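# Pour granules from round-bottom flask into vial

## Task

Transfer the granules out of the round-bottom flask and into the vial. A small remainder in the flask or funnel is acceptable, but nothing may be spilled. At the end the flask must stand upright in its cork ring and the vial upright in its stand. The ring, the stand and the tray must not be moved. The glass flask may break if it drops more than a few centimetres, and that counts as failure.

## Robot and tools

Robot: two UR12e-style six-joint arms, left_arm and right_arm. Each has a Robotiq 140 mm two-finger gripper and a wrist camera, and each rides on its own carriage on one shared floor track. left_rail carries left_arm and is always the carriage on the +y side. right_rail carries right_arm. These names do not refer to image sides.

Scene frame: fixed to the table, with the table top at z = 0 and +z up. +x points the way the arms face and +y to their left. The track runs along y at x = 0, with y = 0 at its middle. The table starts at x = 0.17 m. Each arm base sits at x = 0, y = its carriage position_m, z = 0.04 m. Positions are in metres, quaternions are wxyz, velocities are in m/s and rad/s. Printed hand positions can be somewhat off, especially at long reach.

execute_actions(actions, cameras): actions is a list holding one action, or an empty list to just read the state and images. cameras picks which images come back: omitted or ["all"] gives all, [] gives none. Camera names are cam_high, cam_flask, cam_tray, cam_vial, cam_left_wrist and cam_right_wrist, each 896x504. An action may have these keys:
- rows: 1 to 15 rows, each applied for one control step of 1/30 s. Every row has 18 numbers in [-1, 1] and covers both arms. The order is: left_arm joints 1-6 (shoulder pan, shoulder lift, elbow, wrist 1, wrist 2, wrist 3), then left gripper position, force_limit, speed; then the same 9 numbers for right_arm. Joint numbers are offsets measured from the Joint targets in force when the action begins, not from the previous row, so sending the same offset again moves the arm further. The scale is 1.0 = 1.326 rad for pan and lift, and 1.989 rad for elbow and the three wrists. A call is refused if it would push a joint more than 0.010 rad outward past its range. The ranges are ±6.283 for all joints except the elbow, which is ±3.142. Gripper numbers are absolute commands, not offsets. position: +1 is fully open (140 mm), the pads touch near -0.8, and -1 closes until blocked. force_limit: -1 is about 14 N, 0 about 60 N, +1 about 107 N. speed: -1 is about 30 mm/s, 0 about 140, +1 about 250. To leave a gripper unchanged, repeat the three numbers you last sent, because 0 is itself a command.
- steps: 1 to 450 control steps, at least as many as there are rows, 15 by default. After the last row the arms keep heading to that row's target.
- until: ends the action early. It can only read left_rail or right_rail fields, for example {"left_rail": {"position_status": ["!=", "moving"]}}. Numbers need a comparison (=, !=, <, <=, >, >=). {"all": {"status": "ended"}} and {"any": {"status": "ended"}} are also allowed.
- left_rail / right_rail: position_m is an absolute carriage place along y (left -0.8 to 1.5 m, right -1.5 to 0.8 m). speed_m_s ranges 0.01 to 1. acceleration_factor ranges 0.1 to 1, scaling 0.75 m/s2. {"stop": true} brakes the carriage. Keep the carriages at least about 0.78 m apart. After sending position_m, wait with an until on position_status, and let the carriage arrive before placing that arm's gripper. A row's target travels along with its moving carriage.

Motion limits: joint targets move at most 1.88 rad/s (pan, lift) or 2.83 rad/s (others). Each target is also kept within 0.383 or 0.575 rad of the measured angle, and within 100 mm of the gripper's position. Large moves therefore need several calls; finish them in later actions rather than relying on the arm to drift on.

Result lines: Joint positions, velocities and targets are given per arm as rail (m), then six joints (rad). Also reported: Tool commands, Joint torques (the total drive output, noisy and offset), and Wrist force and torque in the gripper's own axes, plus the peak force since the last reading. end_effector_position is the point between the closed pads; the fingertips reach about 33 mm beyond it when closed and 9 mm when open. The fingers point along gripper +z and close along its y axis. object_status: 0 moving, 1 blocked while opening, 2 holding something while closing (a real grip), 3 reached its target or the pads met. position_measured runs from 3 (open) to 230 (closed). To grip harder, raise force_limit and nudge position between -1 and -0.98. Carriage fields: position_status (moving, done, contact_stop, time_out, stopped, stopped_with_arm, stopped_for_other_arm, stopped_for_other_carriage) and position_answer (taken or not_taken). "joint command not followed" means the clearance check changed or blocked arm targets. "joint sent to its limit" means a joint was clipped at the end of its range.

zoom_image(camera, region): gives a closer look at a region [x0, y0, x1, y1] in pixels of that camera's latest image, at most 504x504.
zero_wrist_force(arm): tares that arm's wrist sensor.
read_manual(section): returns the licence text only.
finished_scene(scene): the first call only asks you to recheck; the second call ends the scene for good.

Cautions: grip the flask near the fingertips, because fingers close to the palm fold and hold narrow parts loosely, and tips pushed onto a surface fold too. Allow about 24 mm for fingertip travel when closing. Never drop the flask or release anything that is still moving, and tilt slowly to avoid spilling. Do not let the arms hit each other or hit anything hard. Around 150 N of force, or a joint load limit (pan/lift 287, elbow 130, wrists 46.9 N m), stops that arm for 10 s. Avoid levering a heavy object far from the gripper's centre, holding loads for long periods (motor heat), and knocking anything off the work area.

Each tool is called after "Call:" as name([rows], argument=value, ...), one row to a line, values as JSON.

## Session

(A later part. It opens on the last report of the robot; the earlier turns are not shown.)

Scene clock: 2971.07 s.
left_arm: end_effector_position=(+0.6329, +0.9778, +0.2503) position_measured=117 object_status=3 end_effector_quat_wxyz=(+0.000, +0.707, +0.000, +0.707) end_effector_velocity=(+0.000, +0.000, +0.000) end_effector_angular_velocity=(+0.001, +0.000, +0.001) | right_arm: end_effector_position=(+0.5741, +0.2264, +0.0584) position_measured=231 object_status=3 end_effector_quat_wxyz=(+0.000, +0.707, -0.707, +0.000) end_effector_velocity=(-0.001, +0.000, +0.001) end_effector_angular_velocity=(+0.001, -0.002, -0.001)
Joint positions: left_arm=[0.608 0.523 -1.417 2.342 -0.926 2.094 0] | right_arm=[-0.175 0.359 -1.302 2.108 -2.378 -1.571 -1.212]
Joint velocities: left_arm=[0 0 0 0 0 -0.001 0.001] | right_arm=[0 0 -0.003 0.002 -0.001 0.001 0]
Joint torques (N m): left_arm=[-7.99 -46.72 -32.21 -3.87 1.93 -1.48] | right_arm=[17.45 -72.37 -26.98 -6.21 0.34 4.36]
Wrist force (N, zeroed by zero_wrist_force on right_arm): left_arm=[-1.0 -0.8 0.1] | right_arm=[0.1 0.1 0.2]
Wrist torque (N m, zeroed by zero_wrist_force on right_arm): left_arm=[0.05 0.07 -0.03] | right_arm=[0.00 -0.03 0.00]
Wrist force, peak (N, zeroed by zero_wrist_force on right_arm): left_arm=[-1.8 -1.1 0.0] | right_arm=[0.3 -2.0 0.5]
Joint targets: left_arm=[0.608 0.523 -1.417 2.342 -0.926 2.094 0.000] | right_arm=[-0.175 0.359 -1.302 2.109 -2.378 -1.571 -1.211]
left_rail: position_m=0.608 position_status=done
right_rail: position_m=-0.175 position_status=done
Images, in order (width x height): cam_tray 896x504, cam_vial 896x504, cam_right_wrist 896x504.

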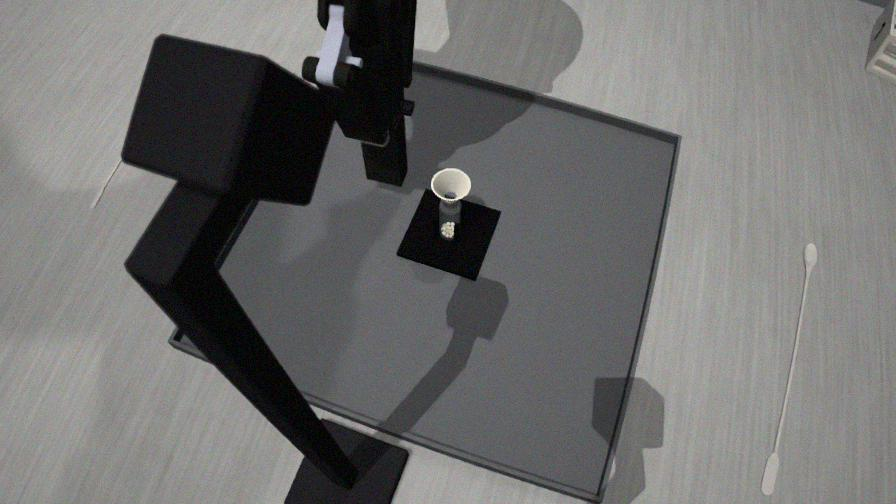

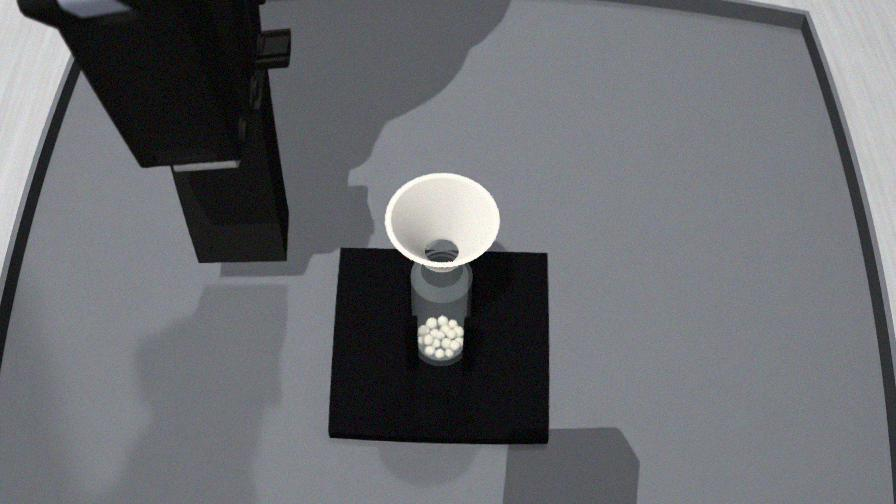

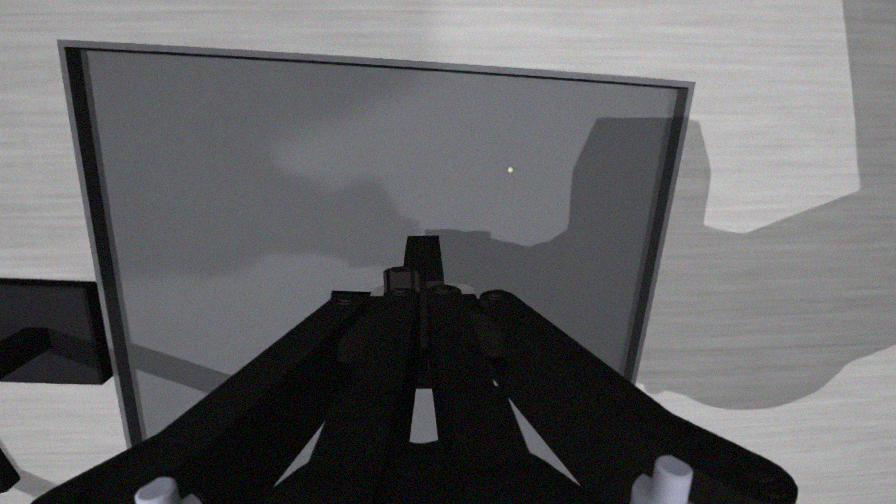

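Call:
zoom_image(camera="cam_right_wrist", region=[60, 30, 410, 300])

Call:
zoom_image(camera="cam_right_wrist", region=[400, 30, 720, 300])

Call:
zoom_image(camera="cam_right_wrist", region=[60, 260, 460, 480])

Scaled by 1.440 from the camera's 896x504 image, which has a finer 1280x720 frame.

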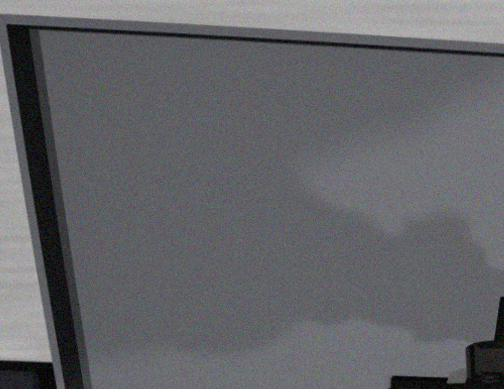

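Scaled by 1.575 from the camera's 896x504 image, which has a finer 1280x720 frame.

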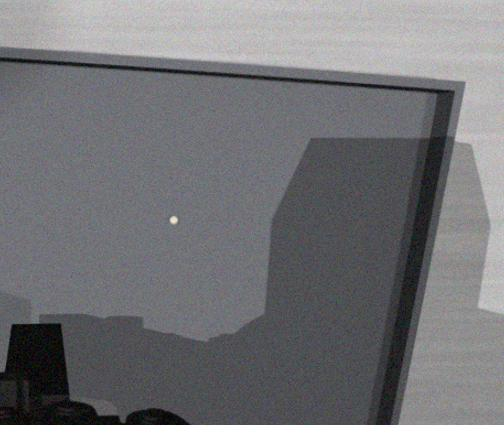

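Scaled by 1.260 from the camera's 896x504 image, which has a finer 1280x720 frame.

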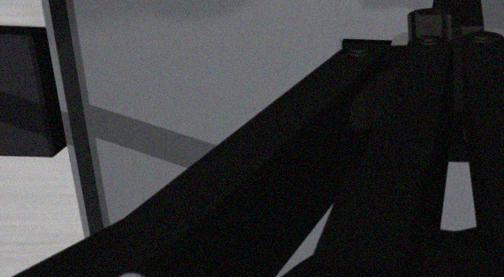

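Call:
execute_actions([
  {"rows": [[0,0,0,0,0,0,0.1,-0.3,-0.8,0,-0.0009,-0.0003,0.0009,0,0,-1,-1,-1],[0,0,0,0,0,0,0.1,-0.3,-0.8,0,-0.0033,-0.0012,0.0034,0,0,-1,-1,-1],[0,0,0,0,0,0,0.1,-0.3,-0.8,0,-0.0071,-0.0026,0.0074,0,0,-1,-1,-1],[0,0,0,0,0,0,0.1,-0.3,-0.8,0,-0.0120,-0.0045,0.0124,0,0,-1,-1,-1],[0,0,0,0,0,0,0.1,-0.3,-0.8,0,-0.0177,-0.0066,0.0184,0,0,-1,-1,-1],[0,0,0,0,0,0,0.1,-0.3,-0.8,0,-0.0240,-0.0089,0.0249,0,0,-1,-1,-1],[0,0,0,0,0,0,0.1,-0.3,-0.8,0,-0.0307,-0.0114,0.0319,0,0,-1,-1,-1],[0,0,0,0,0,0,0.1,-0.3,-0.8,0,-0.0375,-0.0139,0.0390,0,0,-1,-1,-1],[0,0,0,0,0,0,0.1,-0.3,-0.8,0,-0.0442,-0.0164,0.0459,0,0,-1,-1,-1],[0,0,0,0,0,0,0.1,-0.3,-0.8,0,-0.0506,-0.0188,0.0525,0,0,-1,-1,-1],[0,0,0,0,0,0,0.1,-0.3,-0.8,0,-0.0563,-0.0209,0.0584,0,0,-1,-1,-1],[0,0,0,0,0,0,0.1,-0.3,-0.8,0,-0.0612,-0.0227,0.0635,0,0,-1,-1,-1],[0,0,0,0,0,0,0.1,-0.3,-0.8,0,-0.0649,-0.0241,0.0674,0,0,-1,-1,-1],[0,0,0,0,0,0,0.1,-0.3,-0.8,0,-0.0674,-0.0251,0.0700,0,0,-1,-1,-1],[0,0,0,0,0,0,0.1,-0.3,-0.8,0,-0.068260,-0.025374,0.070880,0,0,-1,-1,-1]], "steps": 24},
], cameras=["cam_right_wrist", "cam_tray", "cam_vial"])

Scene clock: 3084.23 s.
left_arm: end_effector_position=(+0.6329, +0.9778, +0.2503) position_measured=117 object_status=3 end_effector_quat_wxyz=(+0.000, +0.707, +0.000, +0.707) end_effector_velocity=(+0.000, +0.001, +0.000) end_effector_angular_velocity=(+0.003, +0.000, +0.002) | right_arm: end_effector_position=(+0.5738, +0.2264, +0.1301) position_measured=231 object_status=3 end_effector_quat_wxyz=(+0.000, +0.707, -0.707, +0.000) end_effector_velocity=(+0.000, +0.001, +0.004) end_effector_angular_velocity=(+0.002, -0.003, +0.001)
Joint positions: left_arm=[0.608 0.523 -1.417 2.342 -0.926 2.094 0] | right_arm=[-0.175 0.359 -1.392 2.058 -2.238 -1.571 -1.211]
Joint velocities: left_arm=[0 0 0 0 0 -0.002 0.003] | right_arm=[0 0 -0.005 -0.002 0.003 0.001 0]
Joint torques (N m): left_arm=[-8.05 -45.97 -34.28 -3.75 2.02 -1.25] | right_arm=[14.11 -71.21 -45.85 -2.52 0.21 3.92]
Wrist force (N, zeroed by zero_wrist_force on right_arm): left_arm=[-1.5 -0.9 0.4] | right_arm=[0.2 -0.2 0.6]
Wrist torque (N m, zeroed by zero_wrist_force on right_arm): left_arm=[0.02 0.16 -0.03] | right_arm=[-0.04 -0.02 -0.05]
Wrist force, peak (N, zeroed by zero_wrist_force on right_arm): left_arm=[-1.7 -0.7 0.8] | right_arm=[0.1 0.3 1.8]
Joint targets: left_arm=[0.608 0.523 -1.417 2.342 -0.926 2.094 0.000] | right_arm=[-0.175 0.359 -1.393 2.058 -2.237 -1.571 -1.211]
left_rail: position_m=0.608 position_status=done
right_rail: position_m=-0.175 position_status=done
Images, in order (width x height): cam_tray 896x504, cam_vial 896x504, cam_right_wrist 896x504.

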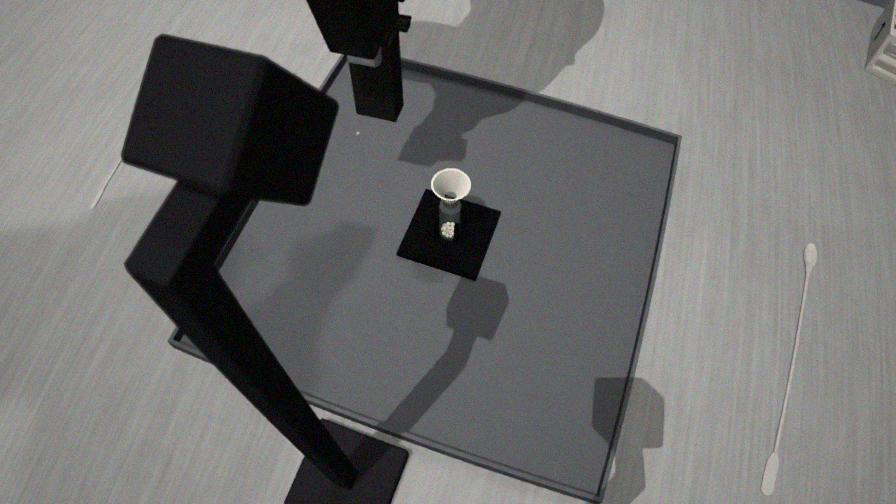

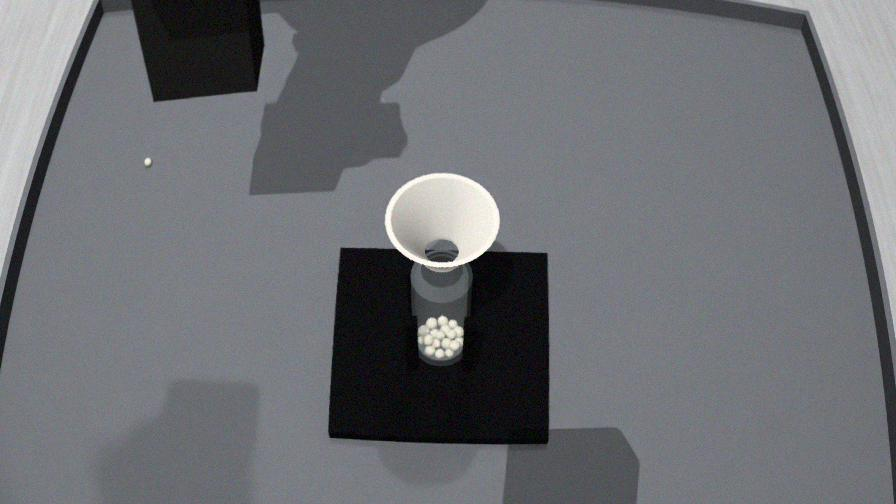

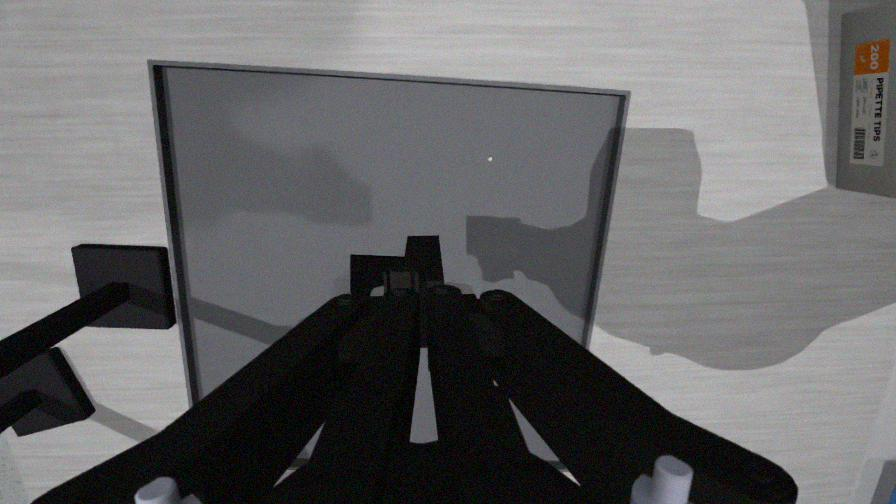

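Call:
execute_actions([
  {"rows": [[0,0,0,0,0,0,0.1,-0.3,-0.8,0.0005,0.0007,-0.0006,0.0001,0,0.0004,-1,-1,-1],[0,0,0,0,0,0,0.1,-0.3,-0.8,0.0021,0.0027,-0.0023,0.0005,0,0.0014,-1,-1,-1],[0,0,0,0,0,0,0.1,-0.3,-0.8,0.0045,0.0057,-0.0049,0.0011,0,0.0030,-1,-1,-1],[0,0,0,0,0,0,0.1,-0.3,-0.8,0.0076,0.0096,-0.0082,0.0019,0,0.0050,-1,-1,-1],[0,0,0,0,0,0,0.1,-0.3,-0.8,0.0112,0.0142,-0.0122,0.0027,0,0.0074,-1,-1,-1],[0,0,0,0,0,0,0.1,-0.3,-0.8,0.0152,0.0192,-0.0165,0.0037,0,0.0101,-1,-1,-1],[0,0,0,0,0,0,0.1,-0.3,-0.8,0.0194,0.0246,-0.0212,0.0048,0,0.0129,-1,-1,-1],[0,0,0,0,0,0,0.1,-0.3,-0.8,0.0237,0.0300,-0.0258,0.0058,0,0.0158,-1,-1,-1],[0,0,0,0,0,0,0.1,-0.3,-0.8,0.0279,0.0354,-0.0304,0.0068,0,0.0186,-1,-1,-1],[0,0,0,0,0,0,0.1,-0.3,-0.8,0.0319,0.0405,-0.0348,0.0078,0,0.0213,-1,-1,-1],[0,0,0,0,0,0,0.1,-0.3,-0.8,0.0355,0.0450,-0.0387,0.0087,0,0.0237,-1,-1,-1],[0,0,0,0,0,0,0.1,-0.3,-0.8,0.0386,0.0489,-0.0421,0.0095,0,0.0257,-1,-1,-1],[0,0,0,0,0,0,0.1,-0.3,-0.8,0.0410,0.0520,-0.0447,0.0100,0,0.0273,-1,-1,-1],[0,0,0,0,0,0,0.1,-0.3,-0.8,0.0425,0.0539,-0.0464,0.0104,0,0.0284,-1,-1,-1],[0,0,0,0,0,0,0.1,-0.3,-0.8,0.043092,0.054628,-0.046972,0.010553,0,0.028728,-1,-1,-1]], "steps": 24},
], cameras=["cam_right_wrist", "cam_tray", "cam_vial"])

Scene clock: 3103.33 s.
left_arm: end_effector_position=(+0.6329, +0.9778, +0.2503) position_measured=117 object_status=3 end_effector_quat_wxyz=(+0.000, +0.707, +0.000, +0.707) end_effector_velocity=(+0.000, +0.000, +0.000) end_effector_angular_velocity=(+0.002, +0.000, +0.001) | right_arm: end_effector_position=(+0.5962, +0.2788, +0.1305) position_measured=231 object_status=3 end_effector_quat_wxyz=(+0.000, +0.707, -0.707, +0.000) end_effector_velocity=(+0.001, +0.001, +0.000) end_effector_angular_velocity=(+0.001, +0.000, -0.002)
Joint positions: left_arm=[0.608 0.523 -1.417 2.342 -0.926 2.094 0] | right_arm=[-0.175 0.416 -1.321 1.965 -2.216 -1.571 -1.154]
Joint velocities: left_arm=[0 0.001 0 0 0 0 0.002] | right_arm=[0 0 0.002 -0.003 0.001 0.001 0.002]
Joint torques (N m): left_arm=[-7.21 -45.45 -34.47 -3.94 2.1 -1.23] | right_arm=[16.62 -55.74 -46.34 -3.06 0.31 4]
Wrist force (N, zeroed by zero_wrist_force on right_arm): left_arm=[-1.4 -0.8 0.3] | right_arm=[0.4 -0.5 0.1]
Wrist torque (N m, zeroed by zero_wrist_force on right_arm): left_arm=[0.05 0.14 -0.03] | right_arm=[-0.10 -0.08 -0.09]
Wrist force, peak (N, zeroed by zero_wrist_force on right_arm): left_arm=[-1.8 -1.0 0.4] | right_arm=[1.4 0.0 0.7]
Joint targets: left_arm=[0.608 0.523 -1.417 2.342 -0.926 2.094 0.000] | right_arm=[-0.175 0.416 -1.320 1.965 -2.216 -1.571 -1.154]
left_rail: position_m=0.608 position_status=done
right_rail: position_m=-0.175 position_status=done
Images, in order (width x height): cam_tray 896x504, cam_vial 896x504, cam_right_wrist 896x504.

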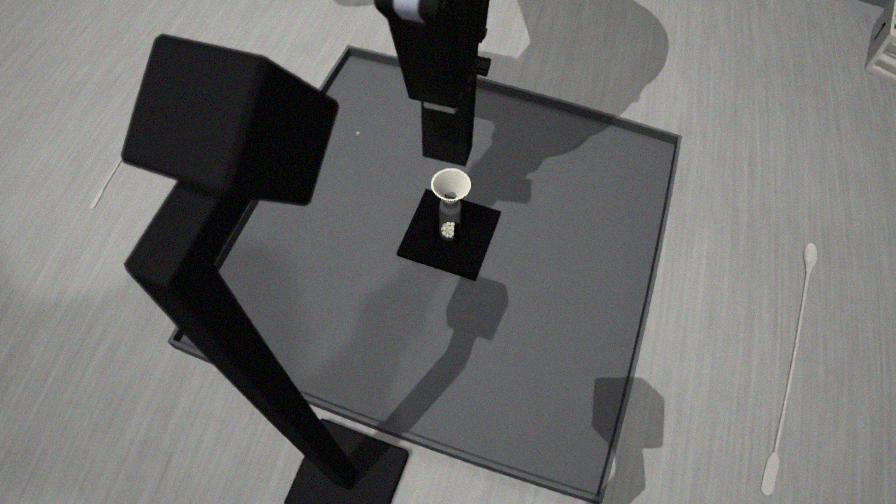

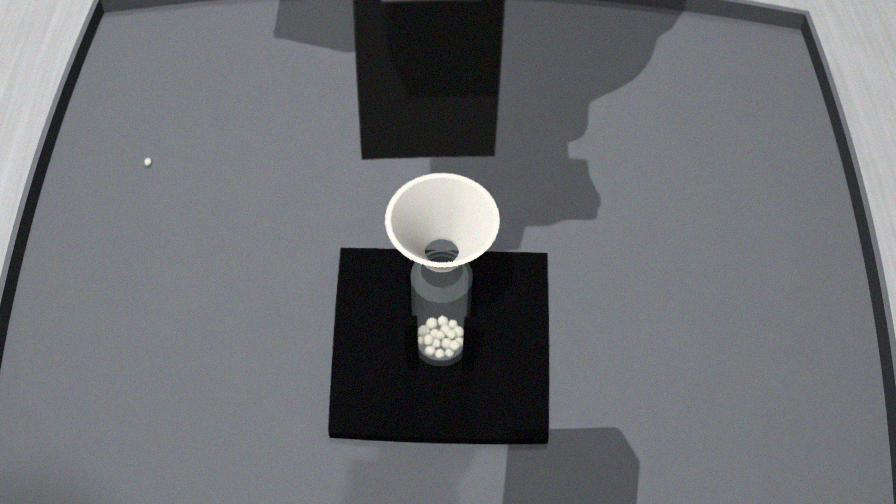

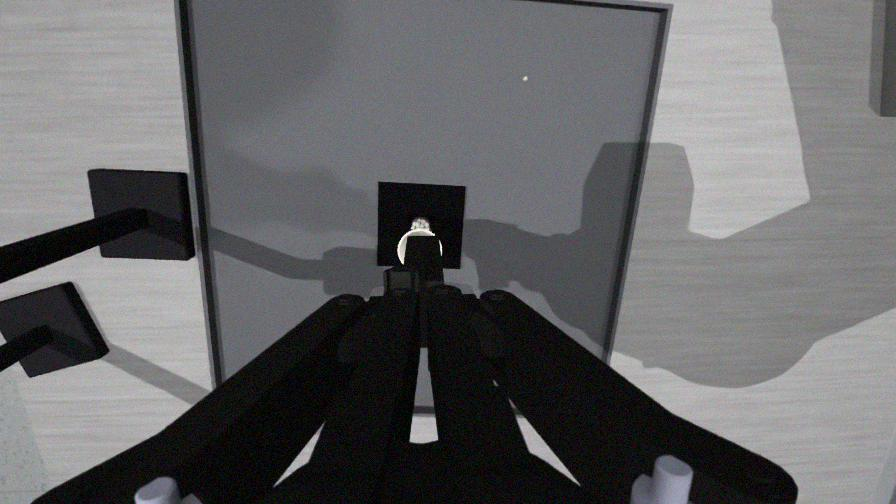

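Call:
zoom_image(camera="cam_right_wrist", region=[370, 200, 482, 300])

Call:
zoom_image(camera="cam_vial", region=[340, 120, 540, 280])

Scaled by 4.500 from the camera's 896x504 image, which has a finer 1280x720 frame.

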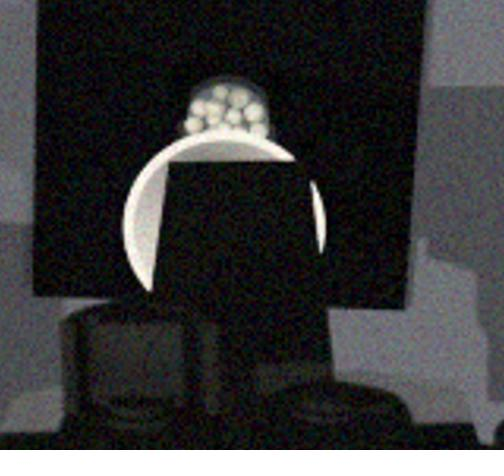

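Scaled by 2.520 from the camera's 896x504 image, which has a finer 1280x720 frame.

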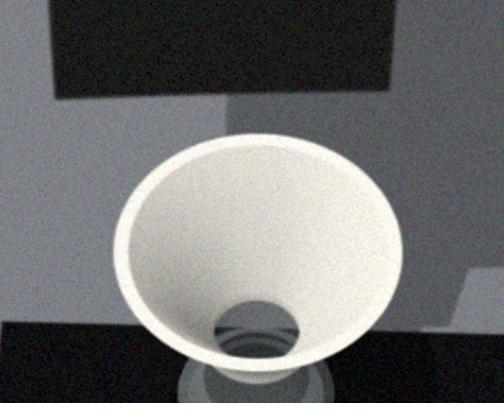

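Call:
execute_actions([
  {"rows": [[0,0,0,0,0,0,0.1,-0.3,-0.8,0.0001,0.0010,0.0002,-0.0009,0,0.0001,-1,-1,-1],[0,0,0,0,0,0,0.1,-0.3,-0.8,0.0003,0.0033,0.0006,-0.0028,0,0.0002,-1,-1,-1],[0,0,0,0,0,0,0.1,-0.3,-0.8,0.0007,0.0066,0.0012,-0.0056,0,0.0004,-1,-1,-1],[0,0,0,0,0,0,0.1,-0.3,-0.8,0.0010,0.0103,0.0019,-0.0087,0,0.0007,-1,-1,-1],[0,0,0,0,0,0,0.1,-0.3,-0.8,0.0014,0.0139,0.0026,-0.0119,0,0.0009,-1,-1,-1],[0,0,0,0,0,0,0.1,-0.3,-0.8,0.0017,0.0172,0.0032,-0.0147,0,0.0012,-1,-1,-1],[0,0,0,0,0,0,0.1,-0.3,-0.8,0.0020,0.0195,0.0036,-0.0166,0,0.0013,-1,-1,-1],[0,0,0,0,0,0,0.1,-0.3,-0.8,0.002055,0.020505,0.003784,-0.017454,0,0.001370,-1,-1,-1]], "steps": 18},
], cameras=["cam_right_wrist", "cam_tray", "cam_vial"])

Call:
zoom_image(camera="cam_vial", region=[340, 120, 540, 280])

Call:
zoom_image(camera="cam_tray", region=[400, 120, 512, 204])

Scene clock: 3140.03 s.
left_arm: end_effector_position=(+0.6329, +0.9778, +0.2503) position_measured=117 object_status=3 end_effector_quat_wxyz=(+0.000, +0.707, +0.000, +0.707) end_effector_velocity=(+0.000, +0.000, +0.000) end_effector_angular_velocity=(+0.002, +0.000, +0.000) | right_arm: end_effector_position=(+0.5986, +0.2822, +0.1106) position_measured=231 object_status=3 end_effector_quat_wxyz=(+0.000, +0.707, -0.707, +0.000) end_effector_velocity=(+0.000, +0.001, -0.001) end_effector_angular_velocity=(+0.002, -0.002, +0.001)
Joint positions: left_arm=[0.608 0.523 -1.417 2.342 -0.926 2.094 0] | right_arm=[-0.175 0.419 -1.293 1.972 -2.251 -1.571 -1.152]
Joint velocities: left_arm=[0 0 0 0 0 0 0.002] | right_arm=[0 0.001 0.001 0.001 -0.004 0.001 0]
Joint torques (N m): left_arm=[-6.29 -46.59 -35.17 -3.75 2.25 -1] | right_arm=[16.53 -55.74 -31.07 -6.82 0.36 4.38]
Wrist force (N, zeroed by zero_wrist_force on right_arm): left_arm=[-1.1 -0.6 0.6] | right_arm=[0.1 -0.4 -0.2]
Wrist torque (N m, zeroed by zero_wrist_force on right_arm): left_arm=[0.08 0.07 -0.03] | right_arm=[-0.08 -0.02 -0.03]
Wrist force, peak (N, zeroed by zero_wrist_force on right_arm): left_arm=[-1.6 -1.0 0.6] | right_arm=[0.3 -0.4 -0.8]
Joint targets: left_arm=[0.608 0.523 -1.417 2.342 -0.926 2.094 0.000] | right_arm=[-0.175 0.419 -1.293 1.972 -2.251 -1.571 -1.152]
left_rail: position_m=0.608 position_status=done
right_rail: position_m=-0.175 position_status=done
Images, in order (width x height): cam_tray 896x504, cam_vial 896x504, cam_right_wrist 896x504.

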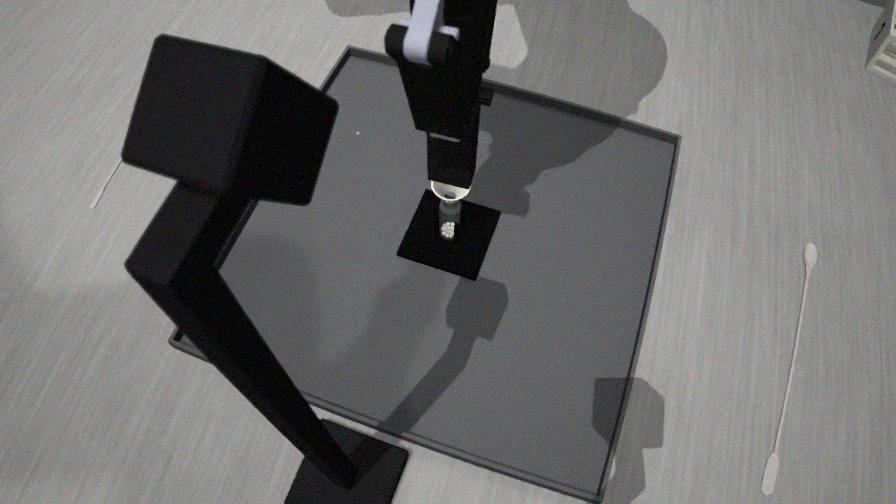

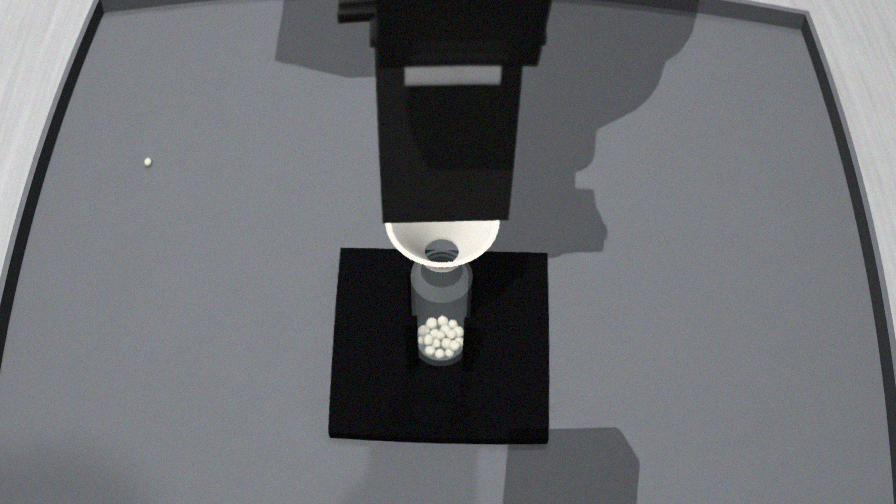

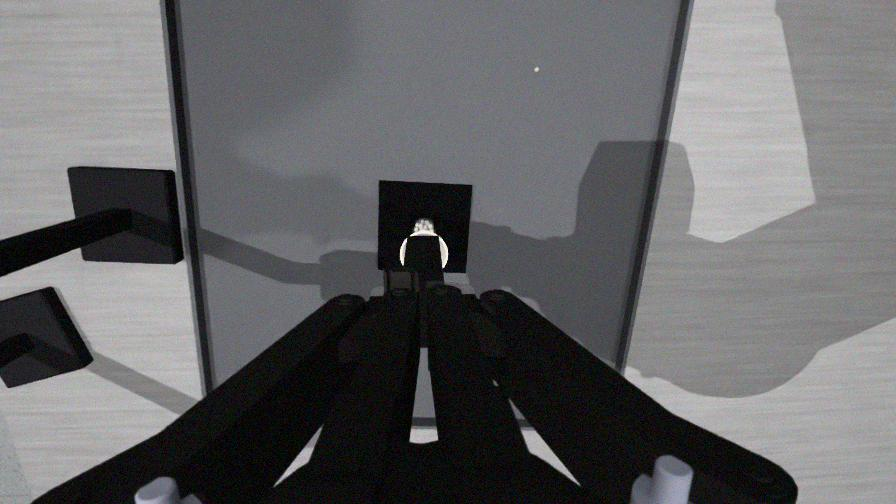

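Scaled by 2.520 from the camera's 896x504 image, which has a finer 1280x720 frame.

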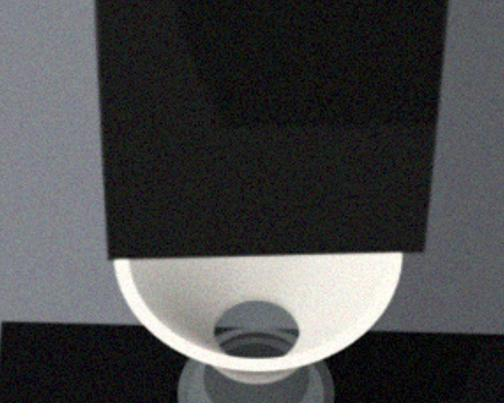

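Scaled by 4.500 from the camera's 896x504 image, which has a finer 1280x720 frame.

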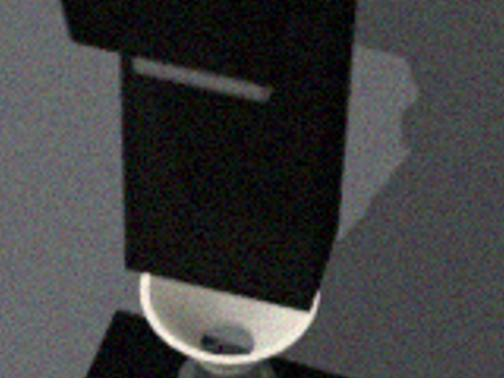

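Call:
execute_actions([
  {"rows": [[0,0,0,0,0,0,0.1,-0.3,-0.8,0,0.0004,0.0002,-0.0004,0,0,-1,-1,-1],[0,0,0,0,0,0,0.1,-0.3,-0.8,0,0.0013,0.0005,-0.0014,0,0,-1,-1,-1],[0,0,0,0,0,0,0.1,-0.3,-0.8,0,0.0023,0.0010,-0.0025,0,0,-1,-1,-1],[0,0,0,0,0,0,0.1,-0.3,-0.8,0,0.0033,0.0014,-0.0036,0,0,-1,-1,-1],[0,0,0,0,0,0,0.1,-0.3,-0.8,0,0.0040,0.0017,-0.0043,0,0,-1,-1,-1],[0,0,0,0,0,0,0.1,-0.3,-0.8,0,0.004239,0.001767,-0.004593,0,0,-1,-1,-1]], "steps": 14},
], cameras=["cam_vial"])

Call:
execute_actions([
  {"rows": [[0,0,0,0,0,0,0.1,-0.3,-0.8,0,0,0,0,0,0,-0.68,-1,-1]], "steps": 24},
], cameras=["cam_vial", "cam_tray", "cam_right_wrist"])

Scene clock: 3167.03 s.
left_arm: end_effector_position=(+0.6329, +0.9778, +0.2503) position_measured=117 object_status=3 end_effector_quat_wxyz=(+0.000, +0.707, +0.000, +0.707) end_effector_velocity=(+0.000, +0.000, +0.000) end_effector_angular_velocity=(-0.001, +0.000, -0.001) | right_arm: end_effector_position=(+0.5986, +0.2822, +0.1055) position_measured=231 object_status=3 end_effector_quat_wxyz=(+0.000, +0.707, -0.707, +0.000) end_effector_velocity=(+0.001, +0.000, +0.000) end_effector_angular_velocity=(-0.001, -0.001, +0.000)
Joint positions: left_arm=[0.608 0.523 -1.417 2.342 -0.926 2.094 0] | right_arm=[-0.175 0.419 -1.288 1.976 -2.26 -1.571 -1.152]
Joint velocities: left_arm=[0 0 0 0 0 0 -0.001] | right_arm=[0 0 0.001 0 -0.001 -0.001 0]
Joint torques (N m): left_arm=[-7.31 -46.8 -37.18 -3.99 2.04 -1.07] | right_arm=[16.76 -54.95 -31.18 -6.92 0.38 3.93]
Wrist force (N, zeroed by zero_wrist_force on right_arm): left_arm=[-1.1 -0.8 0.6] | right_arm=[0.4 -0.4 0.3]
Wrist torque (N m, zeroed by zero_wrist_force on right_arm): left_arm=[0.05 0.09 -0.03] | right_arm=[-0.09 -0.08 -0.04]
Wrist force, peak (N, zeroed by zero_wrist_force on right_arm): left_arm=[-1.7 -0.8 0.7] | right_arm=[-0.1 -0.7 0.1]
Joint targets: left_arm=[0.608 0.523 -1.417 2.342 -0.926 2.094 0.000] | right_arm=[-0.175 0.419 -1.288 1.976 -2.260 -1.571 -1.152]
left_rail: position_m=0.608 position_status=done
right_rail: position_m=-0.175 position_status=done
Images, in order (width x height): cam_vial 896x504.

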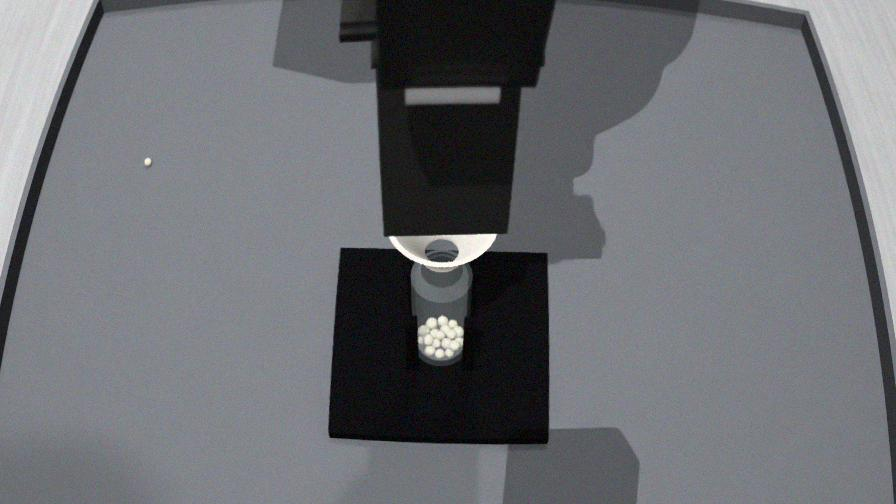

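Scene clock: 3168.03 s.
left_arm: end_effector_position=(+0.6329, +0.9778, +0.2503) position_measured=117 object_status=3 end_effector_quat_wxyz=(+0.000, +0.707, +0.000, +0.707) end_effector_velocity=(+0.000, +0.000, +0.000) end_effector_angular_velocity=(+0.001, +0.000, -0.001) | right_arm: end_effector_position=(+0.5986, +0.2822, +0.1055) position_measured=214 object_status=3 end_effector_quat_wxyz=(+0.000, +0.707, -0.707, +0.000) end_effector_velocity=(+0.000, -0.001, -0.001) end_effector_angular_velocity=(+0.000, +0.001, -0.001)
Joint positions: left_arm=[0.608 0.523 -1.417 2.342 -0.926 2.094 0] | right_arm=[-0.175 0.419 -1.288 1.976 -2.26 -1.571 -1.152]
Joint velocities: left_arm=[0 0.001 0 -0.001 0 0.001 0.001] | right_arm=[0 -0.001 0.001 0 0 0 0.001]
Joint torques (N m): left_arm=[-7.51 -45.39 -37.65 -3.94 2.36 -1.03] | right_arm=[15.44 -51.22 -33.42 -6.19 0.26 3.67]
Wrist force (N, zeroed by zero_wrist_force on right_arm): left_arm=[-1.8 -0.3 0.6] | right_arm=[0.0 -0.2 0.1]
Wrist torque (N m, zeroed by zero_wrist_force on right_arm): left_arm=[0.15 0.22 -0.03] | right_arm=[-0.04 -0.01 -0.03]
Wrist force, peak (N, zeroed by zero_wrist_force on right_arm): left_arm=[-1.6 -0.5 1.1] | right_arm=[0.2 -0.6 0.3]
Joint targets: left_arm=[0.608 0.523 -1.417 2.342 -0.926 2.094 0.000] | right_arm=[-0.175 0.419 -1.288 1.976 -2.260 -1.571 -1.152]
left_rail: position_m=0.608 position_status=done
right_rail: position_m=-0.175 position_status=done
Images, in order (width x height): cam_tray 896x504, cam_vial 896x504, cam_right_wrist 896x504.

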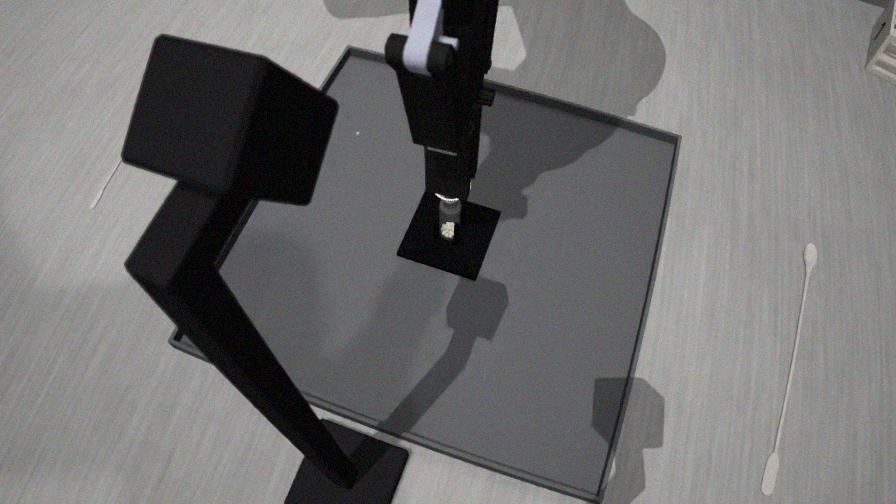

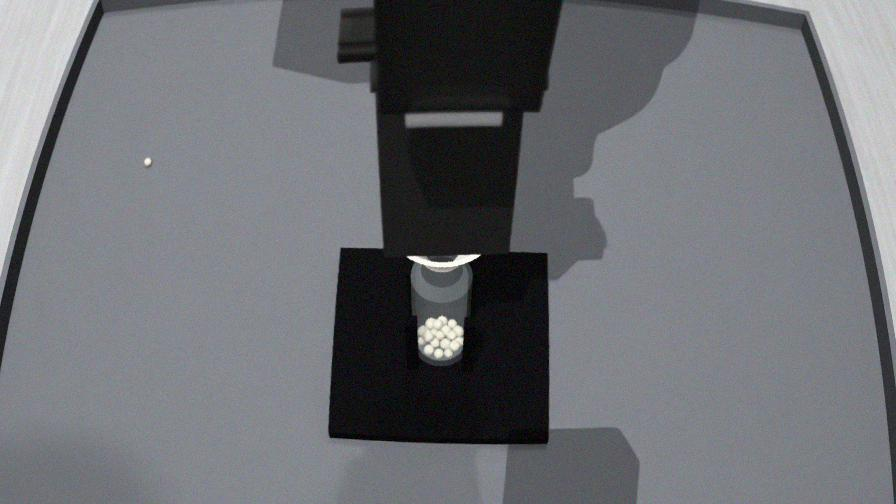

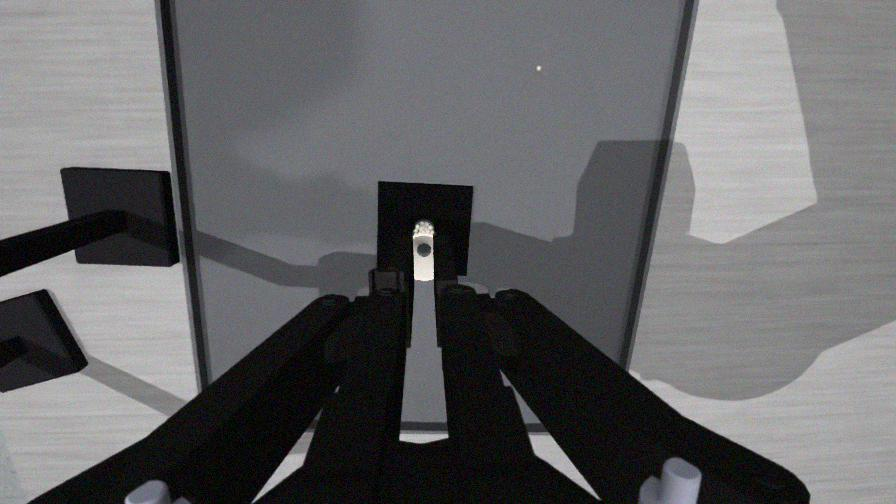

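Call:
zoom_image(camera="cam_vial", region=[385, 290, 497, 380])

Call:
zoom_image(camera="cam_right_wrist", region=[370, 200, 482, 300])

Scaled by 4.500 from the camera's 896x504 image, which has a finer 1280x720 frame.

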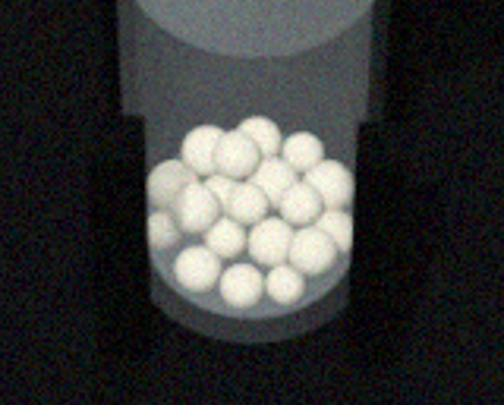

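Scaled by 4.500 from the camera's 896x504 image, which has a finer 1280x720 frame.

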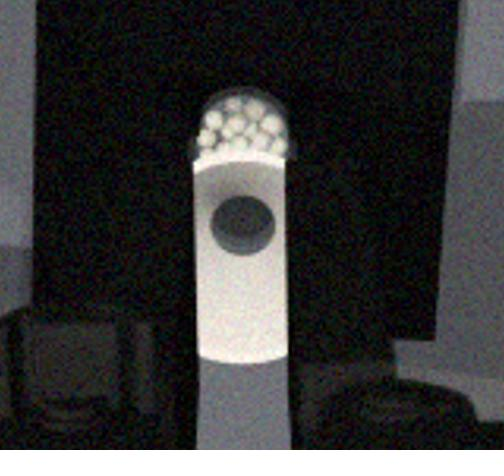

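Call:
execute_actions([
  {"rows": [[0,0,0,0,0,0,0.1,-0.3,-0.8,0,-0.0012,-0.0006,0.0014,0,0,-0.68,-1,-1],[0,0,0,0,0,0,0.1,-0.3,-0.8,0,-0.0039,-0.0018,0.0044,0,0,-0.68,-1,-1],[0,0,0,0,0,0,0.1,-0.3,-0.8,0,-0.0079,-0.0036,0.0088,0,0,-0.68,-1,-1],[0,0,0,0,0,0,0.1,-0.3,-0.8,0,-0.0123,-0.0056,0.0138,0,0,-0.68,-1,-1],[0,0,0,0,0,0,0.1,-0.3,-0.8,0,-0.0167,-0.0076,0.0187,0,0,-0.634,-1,-0.5],[0,0,0,0,0,0,0.1,-0.3,-0.8,0,-0.0206,-0.0094,0.0232,0,0,-0.634,-1,-0.5],[0,0,0,0,0,0,0.1,-0.3,-0.8,0,-0.0233,-0.0106,0.0262,0,0,-0.634,-1,-0.5],[0,0,0,0,0,0,0.1,-0.3,-0.8,0,-0.024575,-0.011181,0.027565,0,0,-0.634,-1,-0.5]], "steps": 16},
], cameras=["cam_vial"])

Call:
execute_actions([
  {"rows": [[0,0,0,0,0,0,0.1,-0.3,-0.8,-0.0010,-0.0009,0.0017,-0.0011,0,-0.0006,-0.634,-1,-0.5],[0,0,0,0,0,0,0.1,-0.3,-0.8,-0.0037,-0.0034,0.0063,-0.0041,0,-0.0025,-0.634,-1,-0.5],[0,0,0,0,0,0,0.1,-0.3,-0.8,-0.0079,-0.0073,0.0135,-0.0087,0,-0.0052,-0.634,-1,-0.5],[0,0,0,0,0,0,0.1,-0.3,-0.8,-0.0133,-0.0123,0.0228,-0.0147,0,-0.0088,-0.634,-1,-0.5],[0,0,0,0,0,0,0.1,-0.3,-0.8,-0.0196,-0.0181,0.0338,-0.0217,0,-0.0131,-0.634,-1,-0.5],[0,0,0,0,0,0,0.1,-0.3,-0.8,-0.0266,-0.0246,0.0458,-0.0294,0,-0.0178,-0.634,-1,-0.5],[0,0,0,0,0,0,0.1,-0.3,-0.8,-0.0341,-0.0315,0.0586,-0.0376,0,-0.0227,-0.634,-1,-0.5],[0,0,0,0,0,0,0.1,-0.3,-0.8,-0.0416,-0.0384,0.0716,-0.0460,0,-0.0277,-0.634,-1,-0.5],[0,0,0,0,0,0,0.1,-0.3,-0.8,-0.0490,-0.0453,0.0844,-0.0542,0,-0.0327,-0.634,-1,-0.5],[0,0,0,0,0,0,0.1,-0.3,-0.8,-0.0560,-0.0518,0.0965,-0.0619,0,-0.0374,-0.634,-1,-0.5],[0,0,0,0,0,0,0.1,-0.3,-0.8,-0.0624,-0.0577,0.1074,-0.0689,0,-0.0416,-0.634,-1,-0.5],[0,0,0,0,0,0,0.1,-0.3,-0.8,-0.0678,-0.0627,0.1167,-0.0749,0,-0.0452,-0.634,-1,-0.5],[0,0,0,0,0,0,0.1,-0.3,-0.8,-0.0720,-0.0665,0.1239,-0.0795,0,-0.0480,-0.634,-1,-0.5],[0,0,0,0,0,0,0.1,-0.3,-0.8,-0.0747,-0.0691,0.1286,-0.0825,0,-0.0498,-0.634,-1,-0.5],[0,0,0,0,0,0,0.1,-0.3,-0.8,-0.075641,-0.069945,0.130240,-0.083610,0,-0.050427,-0.634,-1,-0.5]], "steps": 28},
], cameras=["cam_right_wrist", "cam_vial", "cam_tray"])

Scene clock: 3218.83 s.
left_arm: end_effector_position=(+0.6329, +0.9778, +0.2503) position_measured=117 object_status=3 end_effector_quat_wxyz=(+0.000, +0.707, +0.000, +0.707) end_effector_velocity=(+0.000, +0.000, +0.001) end_effector_angular_velocity=(-0.002, -0.001, -0.001) | right_arm: end_effector_position=(+0.5986, +0.2822, +0.1352) position_measured=209 object_status=3 end_effector_quat_wxyz=(+0.000, +0.707, -0.707, +0.000) end_effector_velocity=(+0.000, +0.000, +0.002) end_effector_angular_velocity=(+0.001, +0.000, +0.000)
Joint positions: left_arm=[0.608 0.523 -1.417 2.342 -0.926 2.094 0] | right_arm=[-0.175 0.419 -1.32 1.954 -2.206 -1.571 -1.152]
Joint velocities: left_arm=[0 0 0 -0.001 0 0.001 -0.002] | right_arm=[0 -0.001 -0.002 -0.002 0.004 0.001 0]
Joint torques (N m): left_arm=[-7.31 -46.46 -38.05 -4.09 2.35 -1.02] | right_arm=[14.43 -78.58 -46.6 -2.78 0.01 4.03]
Wrist force (N, zeroed by zero_wrist_force on right_arm): left_arm=[-1.1 -0.5 0.5] | right_arm=[0.6 -0.3 -0.1]
Wrist torque (N m, zeroed by zero_wrist_force on right_arm): left_arm=[0.12 0.08 -0.03] | right_arm=[-0.07 -0.11 -0.09]
Wrist force, peak (N, zeroed by zero_wrist_force on right_arm): left_arm=[-1.6 -1.0 0.6] | right_arm=[0.2 -0.2 1.9]
Joint targets: left_arm=[0.608 0.523 -1.417 2.342 -0.926 2.094 0.000] | right_arm=[-0.175 0.419 -1.320 1.954 -2.205 -1.571 -1.152]
left_rail: position_m=0.608 position_status=done
right_rail: position_m=-0.175 position_status=done
Images, in order (width x height): cam_vial 896x504.

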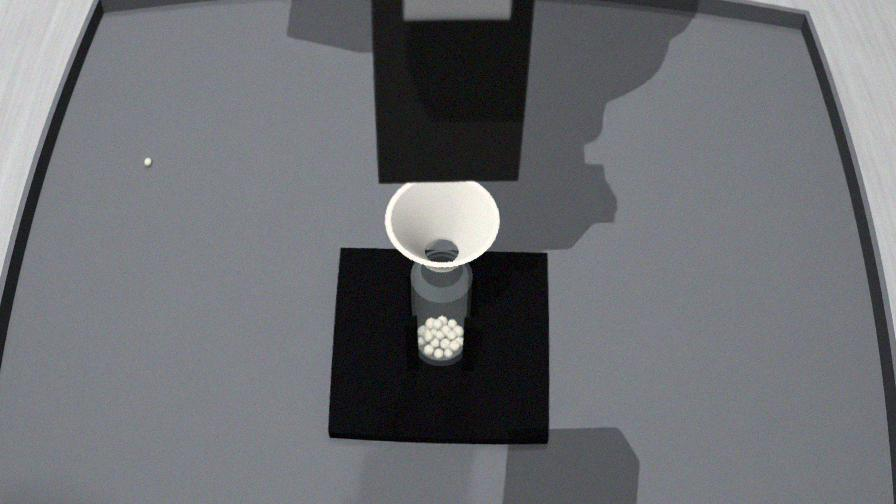

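Scene clock: 3220.00 s.
left_arm: end_effector_position=(+0.6329, +0.9778, +0.2503) position_measured=117 object_status=3 end_effector_quat_wxyz=(+0.000, +0.707, +0.000, +0.707) end_effector_velocity=(+0.000, +0.001, +0.000) end_effector_angular_velocity=(-0.002, +0.000, +0.001) | right_arm: end_effector_position=(+0.5295, +0.1832, +0.0755) position_measured=209 object_status=3 end_effector_quat_wxyz=(+0.000, +0.707, -0.707, +0.000) end_effector_velocity=(-0.002, -0.001, -0.002) end_effector_angular_velocity=(-0.002, +0.002, +0.001)
Joint positions: left_arm=[0.608 0.523 -1.417 2.342 -0.926 2.094 0] | right_arm=[-0.175 0.319 -1.413 2.212 -2.371 -1.571 -1.252]
Joint velocities: left_arm=[0 0.001 0 0 0 0 -0.002] | right_arm=[0 0 0.001 0.003 -0.001 -0.001 -0.001]
Joint torques (N m): left_arm=[-6.45 -46.16 -38.92 -3.97 2.31 -1.12] | right_arm=[-15.58 -61.73 -26.57 -7.15 0.3 -3.57]
Wrist force (N, zeroed by zero_wrist_force on right_arm): left_arm=[-1.6 -0.9 0.5] | right_arm=[0.2 -0.3 0.0]
Wrist torque (N m, zeroed by zero_wrist_force on right_arm): left_arm=[0.02 0.19 -0.03] | right_arm=[-0.05 0.00 0.03]
Wrist force, peak (N, zeroed by zero_wrist_force on right_arm): left_arm=[-1.6 -0.9 0.8] | right_arm=[2.2 1.3 1.6]
Joint targets: left_arm=[0.608 0.523 -1.417 2.342 -0.926 2.094 0.000] | right_arm=[-0.175 0.319 -1.413 2.213 -2.371 -1.571 -1.252]
left_rail: position_m=0.608 position_status=done
right_rail: position_m=-0.175 position_status=done
Images, in order (width x height): cam_tray 896x504, cam_vial 896x504, cam_right_wrist 896x504.

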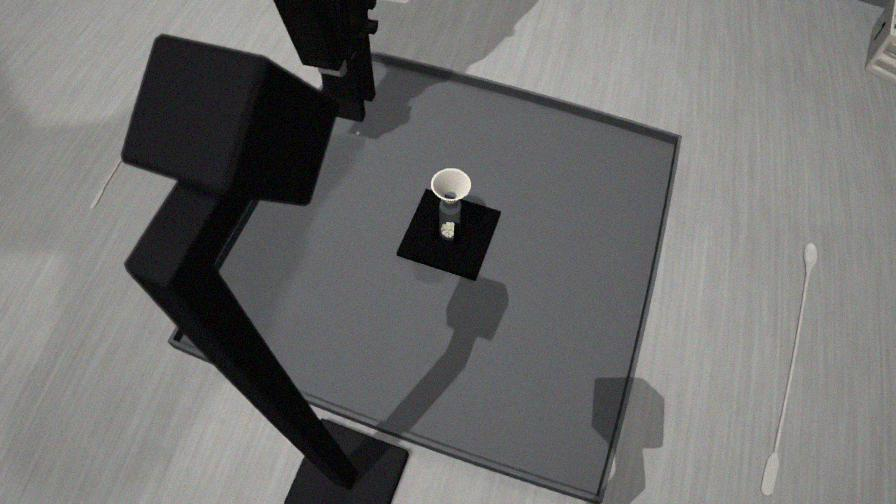

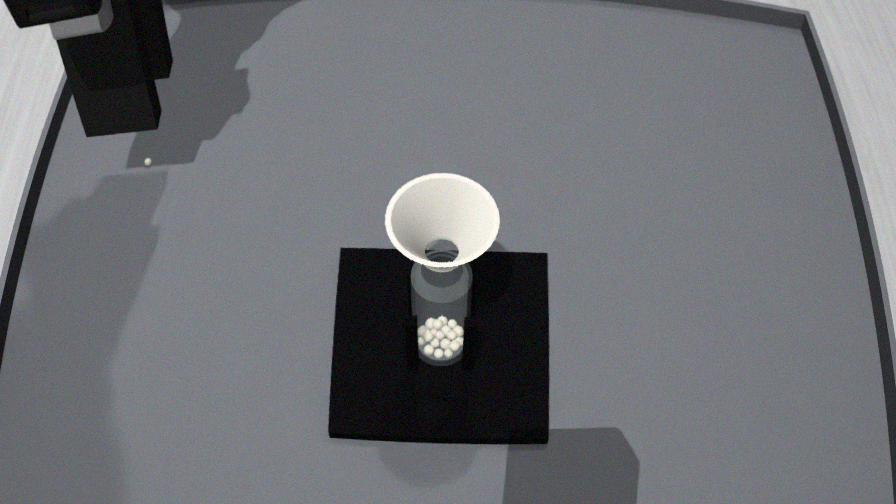

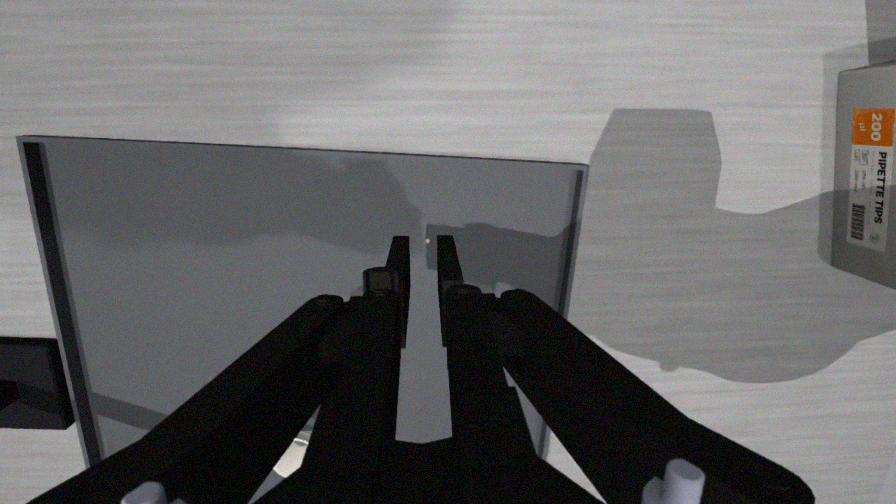

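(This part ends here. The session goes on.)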